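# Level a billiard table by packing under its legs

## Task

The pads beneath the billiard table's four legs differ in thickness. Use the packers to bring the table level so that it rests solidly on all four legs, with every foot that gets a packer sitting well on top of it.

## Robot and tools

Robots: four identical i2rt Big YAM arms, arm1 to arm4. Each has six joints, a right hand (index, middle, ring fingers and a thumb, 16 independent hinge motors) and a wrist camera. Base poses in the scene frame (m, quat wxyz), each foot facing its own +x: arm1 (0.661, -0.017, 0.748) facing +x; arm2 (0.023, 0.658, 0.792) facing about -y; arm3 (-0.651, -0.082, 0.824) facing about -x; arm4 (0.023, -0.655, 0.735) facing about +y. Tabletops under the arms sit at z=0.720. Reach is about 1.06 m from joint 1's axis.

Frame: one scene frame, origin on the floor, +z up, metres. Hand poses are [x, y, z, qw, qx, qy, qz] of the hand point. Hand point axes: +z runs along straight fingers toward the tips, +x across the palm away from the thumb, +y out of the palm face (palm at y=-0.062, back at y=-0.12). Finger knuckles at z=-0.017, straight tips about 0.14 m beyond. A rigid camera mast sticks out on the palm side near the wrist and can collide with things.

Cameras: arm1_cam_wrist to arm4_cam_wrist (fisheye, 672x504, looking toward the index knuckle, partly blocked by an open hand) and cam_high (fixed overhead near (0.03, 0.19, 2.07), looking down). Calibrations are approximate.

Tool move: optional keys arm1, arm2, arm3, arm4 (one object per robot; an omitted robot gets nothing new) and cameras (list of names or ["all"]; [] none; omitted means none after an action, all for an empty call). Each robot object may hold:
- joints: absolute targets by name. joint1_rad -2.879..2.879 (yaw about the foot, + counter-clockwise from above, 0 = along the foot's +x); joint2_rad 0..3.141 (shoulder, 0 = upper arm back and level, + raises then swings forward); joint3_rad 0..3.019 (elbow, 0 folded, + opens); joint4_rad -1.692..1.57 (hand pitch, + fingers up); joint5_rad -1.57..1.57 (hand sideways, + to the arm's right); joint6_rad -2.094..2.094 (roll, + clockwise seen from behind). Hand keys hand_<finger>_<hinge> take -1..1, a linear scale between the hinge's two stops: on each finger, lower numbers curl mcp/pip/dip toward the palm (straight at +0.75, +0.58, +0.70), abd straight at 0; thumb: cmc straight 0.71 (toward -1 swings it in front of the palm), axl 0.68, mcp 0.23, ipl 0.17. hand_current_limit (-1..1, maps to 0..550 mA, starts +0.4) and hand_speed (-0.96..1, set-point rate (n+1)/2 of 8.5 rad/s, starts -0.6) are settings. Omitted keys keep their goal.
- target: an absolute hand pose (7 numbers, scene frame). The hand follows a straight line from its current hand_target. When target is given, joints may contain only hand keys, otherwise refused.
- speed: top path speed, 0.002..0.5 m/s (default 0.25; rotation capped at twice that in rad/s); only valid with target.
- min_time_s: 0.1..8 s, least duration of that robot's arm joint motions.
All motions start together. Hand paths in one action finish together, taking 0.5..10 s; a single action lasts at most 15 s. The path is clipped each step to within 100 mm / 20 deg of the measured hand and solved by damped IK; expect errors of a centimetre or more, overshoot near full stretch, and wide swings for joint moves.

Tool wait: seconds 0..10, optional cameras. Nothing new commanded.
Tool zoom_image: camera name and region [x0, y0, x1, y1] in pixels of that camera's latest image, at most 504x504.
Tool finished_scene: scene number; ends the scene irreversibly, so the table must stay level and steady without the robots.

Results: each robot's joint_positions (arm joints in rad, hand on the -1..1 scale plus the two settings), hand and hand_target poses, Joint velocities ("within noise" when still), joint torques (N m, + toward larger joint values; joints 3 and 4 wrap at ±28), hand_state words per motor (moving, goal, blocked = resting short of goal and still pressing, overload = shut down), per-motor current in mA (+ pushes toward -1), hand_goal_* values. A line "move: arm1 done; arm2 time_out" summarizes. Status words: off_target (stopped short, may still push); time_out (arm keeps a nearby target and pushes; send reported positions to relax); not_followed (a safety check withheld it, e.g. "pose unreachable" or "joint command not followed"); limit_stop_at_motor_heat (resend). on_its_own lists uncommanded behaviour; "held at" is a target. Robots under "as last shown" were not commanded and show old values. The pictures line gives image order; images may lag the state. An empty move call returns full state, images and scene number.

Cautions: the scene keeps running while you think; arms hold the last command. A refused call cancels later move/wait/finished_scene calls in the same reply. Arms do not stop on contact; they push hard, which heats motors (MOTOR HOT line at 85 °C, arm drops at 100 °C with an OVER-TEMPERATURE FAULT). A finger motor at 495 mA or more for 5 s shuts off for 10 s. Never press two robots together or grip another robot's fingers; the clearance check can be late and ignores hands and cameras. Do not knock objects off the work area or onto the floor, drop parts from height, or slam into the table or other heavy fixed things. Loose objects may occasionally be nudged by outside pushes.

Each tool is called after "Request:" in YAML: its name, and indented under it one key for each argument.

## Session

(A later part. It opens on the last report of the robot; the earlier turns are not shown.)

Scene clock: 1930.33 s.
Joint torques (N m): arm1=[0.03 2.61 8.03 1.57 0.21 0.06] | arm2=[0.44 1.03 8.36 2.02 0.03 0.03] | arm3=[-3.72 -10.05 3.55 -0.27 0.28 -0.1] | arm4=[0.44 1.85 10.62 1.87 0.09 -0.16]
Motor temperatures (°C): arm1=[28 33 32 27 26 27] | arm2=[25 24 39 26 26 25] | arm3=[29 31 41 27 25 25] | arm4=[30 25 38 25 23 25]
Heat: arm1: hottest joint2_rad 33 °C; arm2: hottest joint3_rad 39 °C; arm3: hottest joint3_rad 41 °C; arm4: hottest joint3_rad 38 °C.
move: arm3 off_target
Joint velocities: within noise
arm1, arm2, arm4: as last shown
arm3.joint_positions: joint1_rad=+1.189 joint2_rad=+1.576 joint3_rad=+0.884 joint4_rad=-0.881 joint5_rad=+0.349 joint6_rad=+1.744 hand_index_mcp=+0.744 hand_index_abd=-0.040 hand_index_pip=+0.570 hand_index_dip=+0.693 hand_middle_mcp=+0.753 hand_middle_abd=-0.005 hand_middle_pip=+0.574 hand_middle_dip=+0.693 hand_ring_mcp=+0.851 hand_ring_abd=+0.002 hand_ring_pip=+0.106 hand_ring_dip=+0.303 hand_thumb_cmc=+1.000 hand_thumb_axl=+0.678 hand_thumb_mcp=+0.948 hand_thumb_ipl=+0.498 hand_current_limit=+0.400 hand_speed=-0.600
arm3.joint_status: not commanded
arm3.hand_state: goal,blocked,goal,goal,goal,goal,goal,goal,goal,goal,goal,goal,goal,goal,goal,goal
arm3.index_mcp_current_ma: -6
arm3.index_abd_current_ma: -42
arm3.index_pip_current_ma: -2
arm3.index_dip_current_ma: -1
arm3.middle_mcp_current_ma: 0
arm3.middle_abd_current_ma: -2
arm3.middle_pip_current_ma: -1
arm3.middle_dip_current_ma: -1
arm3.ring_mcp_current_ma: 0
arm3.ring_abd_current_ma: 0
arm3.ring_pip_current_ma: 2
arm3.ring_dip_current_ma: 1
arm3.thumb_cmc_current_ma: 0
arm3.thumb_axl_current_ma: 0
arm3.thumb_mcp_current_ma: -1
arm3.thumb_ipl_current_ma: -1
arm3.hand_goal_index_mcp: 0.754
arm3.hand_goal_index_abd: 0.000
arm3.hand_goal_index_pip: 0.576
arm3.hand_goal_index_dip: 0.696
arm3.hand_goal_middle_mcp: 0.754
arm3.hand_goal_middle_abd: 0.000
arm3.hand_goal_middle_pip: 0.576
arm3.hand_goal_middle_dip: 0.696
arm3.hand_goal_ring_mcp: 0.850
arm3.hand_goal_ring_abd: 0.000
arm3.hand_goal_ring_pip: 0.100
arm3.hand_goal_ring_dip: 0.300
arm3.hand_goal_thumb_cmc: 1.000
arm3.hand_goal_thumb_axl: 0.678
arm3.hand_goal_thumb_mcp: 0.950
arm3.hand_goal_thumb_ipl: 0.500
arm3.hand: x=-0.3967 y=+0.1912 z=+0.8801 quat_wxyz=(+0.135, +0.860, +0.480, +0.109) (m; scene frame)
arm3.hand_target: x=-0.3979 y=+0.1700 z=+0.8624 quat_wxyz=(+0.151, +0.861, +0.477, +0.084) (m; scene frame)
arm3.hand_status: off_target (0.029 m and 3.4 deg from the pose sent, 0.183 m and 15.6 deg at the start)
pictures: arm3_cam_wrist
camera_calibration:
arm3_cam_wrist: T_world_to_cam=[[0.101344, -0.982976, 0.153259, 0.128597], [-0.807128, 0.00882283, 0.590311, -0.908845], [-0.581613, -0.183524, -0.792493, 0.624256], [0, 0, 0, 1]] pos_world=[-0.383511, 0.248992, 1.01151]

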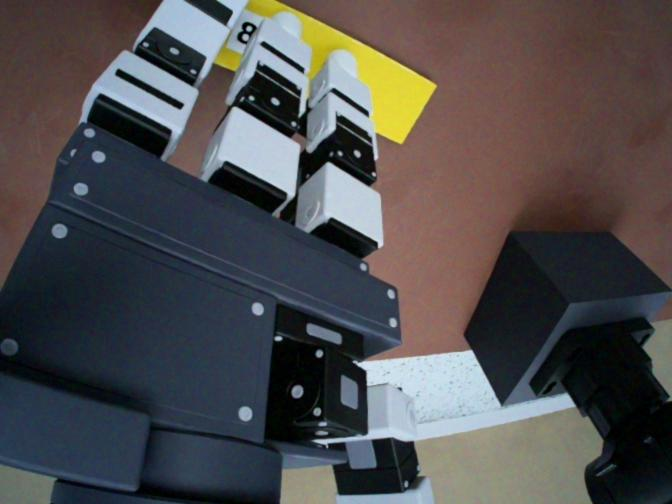

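Request:
move:
  arm3: {"target": [-0.338, 0.030, 0.860, 0.1621, 0.9194, 0.3529, 0.0622], "speed": 0.07}
  cameras: ["arm3_cam_wrist"]

Scene clock: 1941.57 s.
Joint torques (N m): arm1=[-0.03 2.55 8.03 1.57 0.21 0.06] | arm2=[0.56 0.91 8.39 1.99 0.03 0.04] | arm3=[-4.19 -7.71 3.41 0.09 0.54 -0.09] | arm4=[0.5 1.85 10.62 1.87 0.1 -0.15]
Motor temperatures (°C): arm1=[28 33 32 27 26 26] | arm2=[25 24 39 26 26 25] | arm3=[29 31 40 27 25 25] | arm4=[30 24 38 25 23 25]
Heat: arm1: hottest joint2_rad 33 °C; arm2: hottest joint3_rad 39 °C; arm3: hottest joint3_rad 40 °C; arm4: hottest joint3_rad 38 °C.
move: arm3 off_target
Joint velocities: within noise
arm1.joint_positions: joint1_rad=-1.270 joint2_rad=+0.634 joint3_rad=+1.427 joint4_rad=-1.285 joint5_rad=-0.004 joint6_rad=+0.988 hand_index_mcp=+0.908 hand_index_abd=+0.002 hand_index_pip=+0.576 hand_index_dip=+0.696 hand_middle_mcp=+0.909 hand_middle_abd=+0.001 hand_middle_pip=+0.576 hand_middle_dip=+0.694 hand_ring_mcp=+0.908 hand_ring_abd=+0.003 hand_ring_pip=+0.576 hand_ring_dip=+0.694 hand_thumb_cmc=+1.000 hand_thumb_axl=+0.676 hand_thumb_mcp=+0.948 hand_thumb_ipl=+0.498 hand_current_limit=+0.000 hand_speed=-0.600
arm1.joint_status: not commanded
arm1.hand_state: goal,goal,goal,goal,goal,goal,goal,goal,goal,goal,goal,goal,goal,goal,goal,goal
arm1.index_mcp_current_ma: 35
arm1.index_abd_current_ma: 7
arm1.index_pip_current_ma: 1
arm1.index_dip_current_ma: 1
arm1.middle_mcp_current_ma: 40
arm1.middle_abd_current_ma: 2
arm1.middle_pip_current_ma: 0
arm1.middle_dip_current_ma: -9
arm1.ring_mcp_current_ma: 35
arm1.ring_abd_current_ma: 9
arm1.ring_pip_current_ma: 0
arm1.ring_dip_current_ma: -8
arm1.thumb_cmc_current_ma: 0
arm1.thumb_axl_current_ma: -9
arm1.thumb_mcp_current_ma: -10
arm1.thumb_ipl_current_ma: -10
arm1.hand_goal_index_mcp: 0.900
arm1.hand_goal_index_abd: 0.000
arm1.hand_goal_index_pip: 0.576
arm1.hand_goal_index_dip: 0.696
arm1.hand_goal_middle_mcp: 0.900
arm1.hand_goal_middle_abd: 0.000
arm1.hand_goal_middle_pip: 0.576
arm1.hand_goal_middle_dip: 0.696
arm1.hand_goal_ring_mcp: 0.900
arm1.hand_goal_ring_abd: 0.000
arm1.hand_goal_ring_pip: 0.576
arm1.hand_goal_ring_dip: 0.696
arm1.hand_goal_thumb_cmc: 1.000
arm1.hand_goal_thumb_axl: 0.678
arm1.hand_goal_thumb_mcp: 0.950
arm1.hand_goal_thumb_ipl: 0.500
arm1.hand: x=+0.6663 y=+0.2473 z=+1.3398 quat_wxyz=(-0.309, +0.290, +0.805, +0.415) (m; scene frame)
arm1.hand_target: x=+0.6712 y=+0.2429 z=+1.3461 quat_wxyz=(-0.309, +0.300, +0.801, +0.417) (m; scene frame)
arm1.hand_status: not commanded
arm2, arm4: as last shown
arm3.joint_positions: joint1_rad=+0.801 joint2_rad=+1.465 joint3_rad=+0.751 joint4_rad=-0.823 joint5_rad=+0.348 joint6_rad=+1.625 hand_index_mcp=+0.752 hand_index_abd=-0.050 hand_index_pip=+0.576 hand_index_dip=+0.698 hand_middle_mcp=+0.754 hand_middle_abd=-0.003 hand_middle_pip=+0.575 hand_middle_dip=+0.694 hand_ring_mcp=+0.851 hand_ring_abd=+0.002 hand_ring_pip=+0.106 hand_ring_dip=+0.303 hand_thumb_cmc=+1.000 hand_thumb_axl=+0.678 hand_thumb_mcp=+0.948 hand_thumb_ipl=+0.498 hand_current_limit=+0.400 hand_speed=-0.600
arm3.joint_status: not commanded
arm3.hand_state: goal,blocked,goal,goal,goal,goal,goal,goal,goal,goal,goal,goal,goal,goal,goal,goal
arm3.index_mcp_current_ma: -1
arm3.index_abd_current_ma: -62
arm3.index_pip_current_ma: 0
arm3.index_dip_current_ma: 1
arm3.middle_mcp_current_ma: 0
arm3.middle_abd_current_ma: -1
arm3.middle_pip_current_ma: 0
arm3.middle_dip_current_ma: -1
arm3.ring_mcp_current_ma: 0
arm3.ring_abd_current_ma: 0
arm3.ring_pip_current_ma: 2
arm3.ring_dip_current_ma: 1
arm3.thumb_cmc_current_ma: 0
arm3.thumb_axl_current_ma: 0
arm3.thumb_mcp_current_ma: -1
arm3.thumb_ipl_current_ma: -1
arm3.hand_goal_index_mcp: 0.754
arm3.hand_goal_index_abd: 0.000
arm3.hand_goal_index_pip: 0.576
arm3.hand_goal_index_dip: 0.696
arm3.hand_goal_middle_mcp: 0.754
arm3.hand_goal_middle_abd: 0.000
arm3.hand_goal_middle_pip: 0.576
arm3.hand_goal_middle_dip: 0.696
arm3.hand_goal_ring_mcp: 0.850
arm3.hand_goal_ring_abd: 0.000
arm3.hand_goal_ring_pip: 0.100
arm3.hand_goal_ring_dip: 0.300
arm3.hand_goal_thumb_cmc: 1.000
arm3.hand_goal_thumb_axl: 0.678
arm3.hand_goal_thumb_mcp: 0.950
arm3.hand_goal_thumb_ipl: 0.500
arm3.hand: x=-0.3306 y=+0.0502 z=+0.8793 quat_wxyz=(+0.150, +0.918, +0.357, +0.088) (m; scene frame)
arm3.hand_target: x=-0.3393 y=+0.0303 z=+0.8615 quat_wxyz=(+0.162, +0.920, +0.353, +0.062) (m; scene frame)
arm3.hand_status: off_target (0.029 m and 3.3 deg from the pose sent, 0.173 m and 17.2 deg at the start)
pictures: arm3_cam_wrist
camera_calibration:
arm3_cam_wrist: T_world_to_cam=[[-0.170516, -0.972765, 0.157009, -0.110224], [-0.77262, 0.230886, 0.591396, -0.854573], [-0.611541, -0.0204658, -0.790948, 0.616736], [0, 0, 0, 1]] pos_world=[-0.301896, 0.102709, 1.0105]

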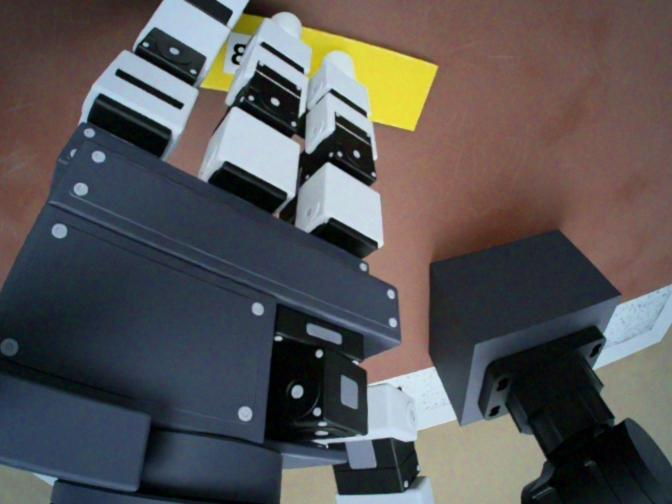

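Request:
move:
  arm3: {"target": [-0.352, -0.005, 0.852, 0.1726, 0.9794, 0.1029, 0.0181], "speed": 0.05}
  cameras: ["arm3_cam_wrist"]

Scene clock: 1962.47 s.
Joint torques (N m): arm1=[0.03 2.61 8.03 1.57 0.21 0.07] | arm2=[0.56 1.03 8.42 1.95 0.03 0.03] | arm3=[-5.01 -4.66 4.75 -0.66 0.63 0.07] | arm4=[0.44 1.85 10.62 1.87 0.09 -0.16]
Motor temperatures (°C): arm1=[28 33 32 27 26 26] | arm2=[25 24 39 26 26 25] | arm3=[29 30 38 27 25 25] | arm4=[30 24 38 25 23 25]
Heat: arm1: hottest joint2_rad 33 °C; arm2: hottest joint3_rad 39 °C; arm3: hottest joint3_rad 38 °C; arm4: hottest joint3_rad 38 °C.
move: arm3 off_target
Joint velocities: within noise
arm1, arm2: as last shown
arm3.joint_positions: joint1_rad=+0.678 joint2_rad=+1.531 joint3_rad=+0.849 joint4_rad=-0.942 joint5_rad=+0.311 joint6_rad=+2.022 hand_index_mcp=+0.790 hand_index_abd=-0.054 hand_index_pip=+0.605 hand_index_dip=+0.715 hand_middle_mcp=+0.755 hand_middle_abd=-0.003 hand_middle_pip=+0.575 hand_middle_dip=+0.694 hand_ring_mcp=+0.851 hand_ring_abd=+0.002 hand_ring_pip=+0.106 hand_ring_dip=+0.303 hand_thumb_cmc=+1.000 hand_thumb_axl=+0.678 hand_thumb_mcp=+0.948 hand_thumb_ipl=+0.498 hand_current_limit=+0.400 hand_speed=-0.600
arm3.joint_status: not commanded
arm3.hand_state: blocked,blocked,blocked,goal,goal,goal,goal,goal,goal,goal,goal,goal,goal,goal,goal,goal
arm3.index_mcp_current_ma: 50
arm3.index_abd_current_ma: -70
arm3.index_pip_current_ma: 31
arm3.index_dip_current_ma: 16
arm3.middle_mcp_current_ma: 0
arm3.middle_abd_current_ma: -1
arm3.middle_pip_current_ma: 0
arm3.middle_dip_current_ma: 0
arm3.ring_mcp_current_ma: 0
arm3.ring_abd_current_ma: 0
arm3.ring_pip_current_ma: 2
arm3.ring_dip_current_ma: 1
arm3.thumb_cmc_current_ma: 0
arm3.thumb_axl_current_ma: 0
arm3.thumb_mcp_current_ma: -1
arm3.thumb_ipl_current_ma: -1
arm3.hand_goal_index_mcp: 0.754
arm3.hand_goal_index_abd: 0.000
arm3.hand_goal_index_pip: 0.576
arm3.hand_goal_index_dip: 0.696
arm3.hand_goal_middle_mcp: 0.754
arm3.hand_goal_middle_abd: 0.000
arm3.hand_goal_middle_pip: 0.576
arm3.hand_goal_middle_dip: 0.696
arm3.hand_goal_ring_mcp: 0.850
arm3.hand_goal_ring_abd: 0.000
arm3.hand_goal_ring_pip: 0.100
arm3.hand_goal_ring_dip: 0.300
arm3.hand_goal_thumb_cmc: 1.000
arm3.hand_goal_thumb_axl: 0.678
arm3.hand_goal_thumb_mcp: 0.950
arm3.hand_goal_thumb_ipl: 0.500
arm3.hand: x=-0.3425 y=+0.0168 z=+0.8799 quat_wxyz=(+0.144, +0.981, +0.116, +0.061) (m; scene frame)
arm3.hand_target: x=-0.3543 y=-0.0045 z=+0.8553 quat_wxyz=(+0.172, +0.980, +0.103, +0.018) (m; scene frame)
arm3.hand_status: off_target (0.037 m and 6.1 deg from the pose sent, 0.065 m and 31.2 deg at the start)
arm4.joint_positions: joint1_rad=-1.208 joint2_rad=+0.635 joint3_rad=+1.465 joint4_rad=-1.287 joint5_rad=-0.003 joint6_rad=+1.107 hand_index_mcp=+0.753 hand_index_abd=-0.088 hand_index_pip=+0.577 hand_index_dip=+0.698 hand_middle_mcp=+0.756 hand_middle_abd=+0.097 hand_middle_pip=+0.578 hand_middle_dip=+0.699 hand_ring_mcp=+0.851 hand_ring_abd=+0.000 hand_ring_pip=+0.103 hand_ring_dip=+0.303 hand_thumb_cmc=+1.000 hand_thumb_axl=+0.677 hand_thumb_mcp=+0.948 hand_thumb_ipl=+0.498 hand_current_limit=+0.400 hand_speed=-0.600
arm4.joint_status: not commanded
arm4.hand_state: goal,goal,goal,goal,goal,goal,goal,goal,goal,goal,goal,goal,goal,goal,goal,goal
arm4.index_mcp_current_ma: -3
arm4.index_abd_current_ma: 43
arm4.index_pip_current_ma: 3
arm4.index_dip_current_ma: 9
arm4.middle_mcp_current_ma: 9
arm4.middle_abd_current_ma: -11
arm4.middle_pip_current_ma: 8
arm4.middle_dip_current_ma: 10
arm4.ring_mcp_current_ma: 3
arm4.ring_abd_current_ma: 1
arm4.ring_pip_current_ma: 12
arm4.ring_dip_current_ma: 13
arm4.thumb_cmc_current_ma: -1
arm4.thumb_axl_current_ma: -3
arm4.thumb_mcp_current_ma: -10
arm4.thumb_ipl_current_ma: -8
arm4.hand_goal_index_mcp: 0.754
arm4.hand_goal_index_abd: -0.100
arm4.hand_goal_index_pip: 0.576
arm4.hand_goal_index_dip: 0.696
arm4.hand_goal_middle_mcp: 0.754
arm4.hand_goal_middle_abd: 0.100
arm4.hand_goal_middle_pip: 0.576
arm4.hand_goal_middle_dip: 0.696
arm4.hand_goal_ring_mcp: 0.850
arm4.hand_goal_ring_abd: 0.000
arm4.hand_goal_ring_pip: 0.100
arm4.hand_goal_ring_dip: 0.300
arm4.hand_goal_thumb_cmc: 1.000
arm4.hand_goal_thumb_axl: 0.678
arm4.hand_goal_thumb_mcp: 0.950
arm4.hand_goal_thumb_ipl: 0.500
arm4.hand: x=+0.2827 y=-0.6362 z=+1.3333 quat_wxyz=(+0.012, +0.769, +0.360, +0.528) (m; scene frame)
arm4.hand_target: x=+0.2763 y=-0.6373 z=+1.3474 quat_wxyz=(+0.013, +0.762, +0.363, +0.536) (m; scene frame)
arm4.hand_status: not commanded
pictures: arm3_cam_wrist
camera_calibration:
arm3_cam_wrist: T_world_to_cam=[[-0.617527, -0.779512, 0.104982, -0.255474], [-0.58095, 0.542006, 0.607229, -0.809874], [-0.530244, 0.313991, -0.78756, 0.628532], [0, 0, 0, 1]] pos_world=[-0.294983, 0.0424582, 1.01361]

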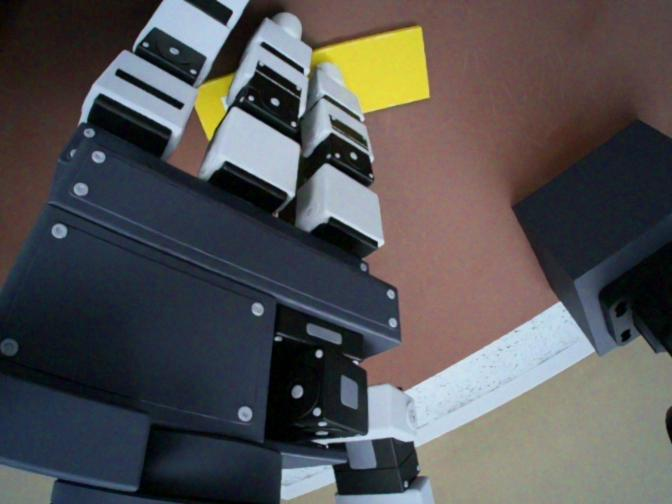

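Request:
move:
  arm3: {"target": [-0.345, 0.030, 0.915, 0.1464, 0.8306, 0.5291, 0.0933], "speed": 0.15, "joints": {"hand_ring_mcp": 0.754, "hand_ring_pip": 0.576, "hand_ring_dip": 0.696, "hand_index_mcp": 0.754}}

Request:
move:
  arm3: {"target": [-0.3415, 0.041, 0.880, 0.1464, 0.8306, 0.5291, 0.0933], "speed": 0.1}
  cameras: ["arm3_cam_wrist"]

Scene clock: 1980.77 s.
Joint torques (N m): arm1=[0.03 2.55 8.03 1.58 0.21 0.07] | arm2=[0.5 0.97 8.36 1.95 0.03 0.03] | arm3=[-1.2 -7.36 6.5 0.23 0.36 -0.13] | arm4=[0.44 1.85 10.61 1.88 0.1 -0.15]
Motor temperatures (°C): arm1=[28 33 32 27 26 26] | arm2=[25 24 39 26 26 25] | arm3=[29 30 37 27 25 25] | arm4=[30 24 38 25 23 25]
Heat: arm1: hottest joint2_rad 33 °C; arm2: hottest joint3_rad 39 °C; arm3: hottest joint3_rad 37 °C; arm4: hottest joint3_rad 38 °C.
move: arm3 done
Joint velocities: within noise
arm1, arm4: as last shown
arm2.joint_positions: joint1_rad=-1.392 joint2_rad=+0.629 joint3_rad=+1.352 joint4_rad=-1.444 joint5_rad=-0.034 joint6_rad=+1.107 hand_index_mcp=+0.755 hand_index_abd=+0.000 hand_index_pip=+0.577 hand_index_dip=+0.696 hand_middle_mcp=+0.755 hand_middle_abd=+0.000 hand_middle_pip=+0.577 hand_middle_dip=+0.696 hand_ring_mcp=+0.755 hand_ring_abd=+0.000 hand_ring_pip=+0.577 hand_ring_dip=+0.696 hand_thumb_cmc=+0.714 hand_thumb_axl=+0.677 hand_thumb_mcp=+0.225 hand_thumb_ipl=+0.168 hand_current_limit=+0.400 hand_speed=-0.600
arm2.joint_status: not commanded
arm2.hand_state: goal,goal,goal,goal,goal,goal,goal,goal,goal,goal,goal,goal,goal,goal,goal,goal
arm2.index_mcp_current_ma: 2
arm2.index_abd_current_ma: 0
arm2.index_pip_current_ma: 2
arm2.index_dip_current_ma: 0
arm2.middle_mcp_current_ma: 2
arm2.middle_abd_current_ma: 0
arm2.middle_pip_current_ma: 2
arm2.middle_dip_current_ma: 0
arm2.ring_mcp_current_ma: 2
arm2.ring_abd_current_ma: 0
arm2.ring_pip_current_ma: 2
arm2.ring_dip_current_ma: 0
arm2.thumb_cmc_current_ma: 1
arm2.thumb_axl_current_ma: -2
arm2.thumb_mcp_current_ma: -3
arm2.thumb_ipl_current_ma: -1
arm2.hand_goal_index_mcp: 0.754
arm2.hand_goal_index_abd: 0.000
arm2.hand_goal_index_pip: 0.576
arm2.hand_goal_index_dip: 0.696
arm2.hand_goal_middle_mcp: 0.754
arm2.hand_goal_middle_abd: 0.000
arm2.hand_goal_middle_pip: 0.576
arm2.hand_goal_middle_dip: 0.696
arm2.hand_goal_ring_mcp: 0.754
arm2.hand_goal_ring_abd: 0.000
arm2.hand_goal_ring_pip: 0.576
arm2.hand_goal_ring_dip: 0.696
arm2.hand_goal_thumb_cmc: 0.714
arm2.hand_goal_thumb_axl: 0.678
arm2.hand_goal_thumb_mcp: 0.226
arm2.hand_goal_thumb_ipl: 0.168
arm2.hand: x=-0.2326 y=+0.7017 z=+1.2986 quat_wxyz=(+0.407, +0.285, -0.867, -0.044) (m; scene frame)
arm2.hand_target: x=-0.2310 y=+0.7040 z=+1.3114 quat_wxyz=(+0.420, +0.280, -0.862, -0.048) (m; scene frame)
arm2.hand_status: not commanded
arm3.joint_positions: joint1_rad=+0.783 joint2_rad=+1.193 joint3_rad=+0.616 joint4_rad=-0.884 joint5_rad=+0.332 joint6_rad=+1.218 hand_index_mcp=+0.754 hand_index_abd=-0.004 hand_index_pip=+0.574 hand_index_dip=+0.696 hand_middle_mcp=+0.754 hand_middle_abd=-0.002 hand_middle_pip=+0.575 hand_middle_dip=+0.694 hand_ring_mcp=+0.760 hand_ring_abd=+0.002 hand_ring_pip=+0.574 hand_ring_dip=+0.694 hand_thumb_cmc=+1.000 hand_thumb_axl=+0.678 hand_thumb_mcp=+0.948 hand_thumb_ipl=+0.498 hand_current_limit=+0.400 hand_speed=-0.600
arm3.joint_status: all done
arm3.hand_state: goal,goal,goal,goal,goal,goal,goal,goal,goal,goal,goal,goal,goal,goal,goal,goal
arm3.index_mcp_current_ma: 0
arm3.index_abd_current_ma: -1
arm3.index_pip_current_ma: 0
arm3.index_dip_current_ma: 0
arm3.middle_mcp_current_ma: 0
arm3.middle_abd_current_ma: 0
arm3.middle_pip_current_ma: 0
arm3.middle_dip_current_ma: 0
arm3.ring_mcp_current_ma: 3
arm3.ring_abd_current_ma: 0
arm3.ring_pip_current_ma: -1
arm3.ring_dip_current_ma: -1
arm3.thumb_cmc_current_ma: 0
arm3.thumb_axl_current_ma: 0
arm3.thumb_mcp_current_ma: -1
arm3.thumb_ipl_current_ma: -1
arm3.hand_goal_index_mcp: 0.754
arm3.hand_goal_index_abd: 0.000
arm3.hand_goal_index_pip: 0.576
arm3.hand_goal_index_dip: 0.696
arm3.hand_goal_middle_mcp: 0.754
arm3.hand_goal_middle_abd: 0.000
arm3.hand_goal_middle_pip: 0.576
arm3.hand_goal_middle_dip: 0.696
arm3.hand_goal_ring_mcp: 0.754
arm3.hand_goal_ring_abd: 0.000
arm3.hand_goal_ring_pip: 0.576
arm3.hand_goal_ring_dip: 0.696
arm3.hand_goal_thumb_cmc: 1.000
arm3.hand_goal_thumb_axl: 0.678
arm3.hand_goal_thumb_mcp: 0.950
arm3.hand_goal_thumb_ipl: 0.500
arm3.hand: x=-0.3425 y=+0.0284 z=+0.9166 quat_wxyz=(+0.149, +0.835, +0.523, +0.089) (m; scene frame)
arm3.hand_target: x=-0.3450 y=+0.0299 z=+0.9150 quat_wxyz=(+0.146, +0.831, +0.529, +0.093) (m; scene frame)
arm3.hand_status: done (0.003 m and 1.1 deg from the pose sent, 0.038 m and 50.9 deg at the start)
pictures: none

Scene clock: 1981.97 s.
Joint torques (N m): arm1=[0.03 2.55 8.03 1.57 0.21 0.07] | arm2=[0.38 0.91 8.35 1.99 0.03 0.03] | arm3=[-1.03 -5.6 6.11 0.2 0.47 0.07] | arm4=[0.5 1.85 10.61 1.87 0.09 -0.16]
Motor temperatures (°C): arm1=[28 33 32 27 26 26] | arm2=[25 24 39 26 26 25] | arm3=[29 30 37 27 25 25] | arm4=[30 24 38 25 23 25]
Heat: arm1: hottest joint2_rad 33 °C; arm2: hottest joint3_rad 39 °C; arm3: hottest joint3_rad 37 °C; arm4: hottest joint3_rad 38 °C.
move: arm3 done
Joint velocities: within noise
arm1, arm2, arm4: as last shown
arm3.joint_positions: joint1_rad=+0.800 joint2_rad=+1.274 joint3_rad=+0.588 joint4_rad=-0.755 joint5_rad=+0.332 joint6_rad=+1.219 hand_index_mcp=+0.754 hand_index_abd=-0.003 hand_index_pip=+0.574 hand_index_dip=+0.696 hand_middle_mcp=+0.754 hand_middle_abd=-0.002 hand_middle_pip=+0.575 hand_middle_dip=+0.694 hand_ring_mcp=+0.760 hand_ring_abd=+0.002 hand_ring_pip=+0.574 hand_ring_dip=+0.694 hand_thumb_cmc=+1.000 hand_thumb_axl=+0.678 hand_thumb_mcp=+0.948 hand_thumb_ipl=+0.498 hand_current_limit=+0.400 hand_speed=-0.600
arm3.joint_status: not commanded
arm3.hand_state: goal,goal,goal,goal,goal,goal,goal,goal,goal,goal,goal,goal,goal,goal,goal,goal
arm3.index_mcp_current_ma: 0
arm3.index_abd_current_ma: -1
arm3.index_pip_current_ma: 0
arm3.index_dip_current_ma: 0
arm3.middle_mcp_current_ma: 0
arm3.middle_abd_current_ma: 0
arm3.middle_pip_current_ma: 0
arm3.middle_dip_current_ma: 0
arm3.ring_mcp_current_ma: 3
arm3.ring_abd_current_ma: 0
arm3.ring_pip_current_ma: -1
arm3.ring_dip_current_ma: -1
arm3.thumb_cmc_current_ma: 0
arm3.thumb_axl_current_ma: 0
arm3.thumb_mcp_current_ma: -1
arm3.thumb_ipl_current_ma: -1
arm3.hand_goal_index_mcp: 0.754
arm3.hand_goal_index_abd: 0.000
arm3.hand_goal_index_pip: 0.576
arm3.hand_goal_index_dip: 0.696
arm3.hand_goal_middle_mcp: 0.754
arm3.hand_goal_middle_abd: 0.000
arm3.hand_goal_middle_pip: 0.576
arm3.hand_goal_middle_dip: 0.696
arm3.hand_goal_ring_mcp: 0.754
arm3.hand_goal_ring_abd: 0.000
arm3.hand_goal_ring_pip: 0.576
arm3.hand_goal_ring_dip: 0.696
arm3.hand_goal_thumb_cmc: 1.000
arm3.hand_goal_thumb_axl: 0.678
arm3.hand_goal_thumb_mcp: 0.950
arm3.hand_goal_thumb_ipl: 0.500
arm3.hand: x=-0.3374 y=+0.0407 z=+0.8886 quat_wxyz=(+0.146, +0.831, +0.527, +0.100) (m; scene frame)
arm3.hand_target: x=-0.3416 y=+0.0407 z=+0.8802 quat_wxyz=(+0.146, +0.831, +0.529, +0.093) (m; scene frame)
arm3.hand_status: done (0.010 m and 0.8 deg from the pose sent, 0.039 m and 1.1 deg at the start)
pictures: arm3_cam_wrist
camera_calibration:
arm3_cam_wrist: T_world_to_cam=[[0.205218, -0.958888, 0.196008, -0.0305879], [-0.79799, -0.047981, 0.600758, -0.868605], [-0.566655, -0.279699, -0.77503, 0.63134], [0, 0, 0, 1]] pos_world=[-0.329109, 0.105578, 1.01712]

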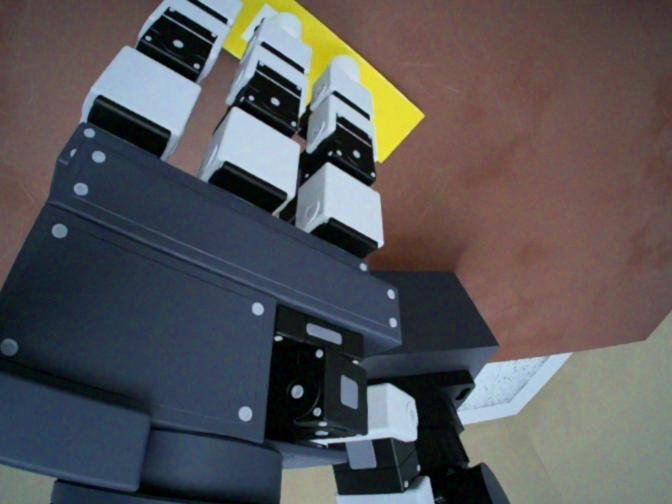

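Request:
move:
  arm3: {"target": [-0.345, 0.037, 0.848, 0.1464, 0.8306, 0.5291, 0.0933], "speed": 0.1}
  cameras: ["arm3_cam_wrist"]

Scene clock: 1984.80 s.
Joint torques (N m): arm1=[0.03 2.61 8.05 1.57 0.21 0.07] | arm2=[0.38 0.91 8.38 1.98 0.02 0.03] | arm3=[-2.26 -1.9 3.64 1.89 -0.15 0.06] | arm4=[0.44 1.85 10.61 1.87 0.1 -0.16]
Motor temperatures (°C): arm1=[28 33 32 27 26 26] | arm2=[25 24 39 26 26 25] | arm3=[29 29 37 27 25 25] | arm4=[30 24 38 25 23 25]
Heat: arm1: hottest joint2_rad 33 °C; arm2: hottest joint3_rad 39 °C; arm3: hottest joint3_rad 37 °C; arm4: hottest joint3_rad 38 °C.
move: arm3 off_target
Joint velocities: within noise
arm1, arm2, arm4: as last shown
arm3.joint_positions: joint1_rad=+0.816 joint2_rad=+1.289 joint3_rad=+0.561 joint4_rad=-0.691 joint5_rad=+0.346 joint6_rad=+1.222 hand_index_mcp=+0.755 hand_index_abd=+0.033 hand_index_pip=+0.579 hand_index_dip=+0.699 hand_middle_mcp=+0.753 hand_middle_abd=+0.046 hand_middle_pip=+0.576 hand_middle_dip=+0.696 hand_ring_mcp=+0.760 hand_ring_abd=+0.002 hand_ring_pip=+0.574 hand_ring_dip=+0.694 hand_thumb_cmc=+1.000 hand_thumb_axl=+0.678 hand_thumb_mcp=+0.948 hand_thumb_ipl=+0.498 hand_current_limit=+0.400 hand_speed=-0.600
arm3.joint_status: not commanded
arm3.hand_state: goal,blocked,goal,goal,goal,blocked,goal,goal,goal,goal,goal,goal,goal,goal,goal,goal
arm3.index_mcp_current_ma: 0
arm3.index_abd_current_ma: 31
arm3.index_pip_current_ma: 1
arm3.index_dip_current_ma: 1
arm3.middle_mcp_current_ma: 0
arm3.middle_abd_current_ma: 54
arm3.middle_pip_current_ma: 0
arm3.middle_dip_current_ma: 0
arm3.ring_mcp_current_ma: 3
arm3.ring_abd_current_ma: 0
arm3.ring_pip_current_ma: 0
arm3.ring_dip_current_ma: -1
arm3.thumb_cmc_current_ma: 0
arm3.thumb_axl_current_ma: 0
arm3.thumb_mcp_current_ma: -1
arm3.thumb_ipl_current_ma: -1
arm3.hand_goal_index_mcp: 0.754
arm3.hand_goal_index_abd: 0.000
arm3.hand_goal_index_pip: 0.576
arm3.hand_goal_index_dip: 0.696
arm3.hand_goal_middle_mcp: 0.754
arm3.hand_goal_middle_abd: 0.000
arm3.hand_goal_middle_pip: 0.576
arm3.hand_goal_middle_dip: 0.696
arm3.hand_goal_ring_mcp: 0.754
arm3.hand_goal_ring_abd: 0.000
arm3.hand_goal_ring_pip: 0.576
arm3.hand_goal_ring_dip: 0.696
arm3.hand_goal_thumb_cmc: 1.000
arm3.hand_goal_thumb_axl: 0.678
arm3.hand_goal_thumb_mcp: 0.950
arm3.hand_goal_thumb_ipl: 0.500
arm3.hand: x=-0.3383 y=+0.0442 z=+0.8797 quat_wxyz=(+0.149, +0.827, +0.530, +0.114) (m; scene frame)
arm3.hand_target: x=-0.3476 y=+0.0356 z=+0.8512 quat_wxyz=(+0.146, +0.831, +0.529, +0.093) (m; scene frame)
arm3.hand_status: off_target (0.033 m and 2.4 deg from the pose sent, 0.041 m and 0.8 deg at the start)
pictures: arm3_cam_wrist
camera_calibration:
arm3_cam_wrist: T_world_to_cam=[[0.211095, -0.958115, 0.193532, -0.0211954], [-0.812429, -0.061888, 0.579766, -0.849588], [-0.543505, -0.279617, -0.791465, 0.647191], [0, 0, 0, 1]] pos_world=[-0.334004, 0.108078, 1.00889]

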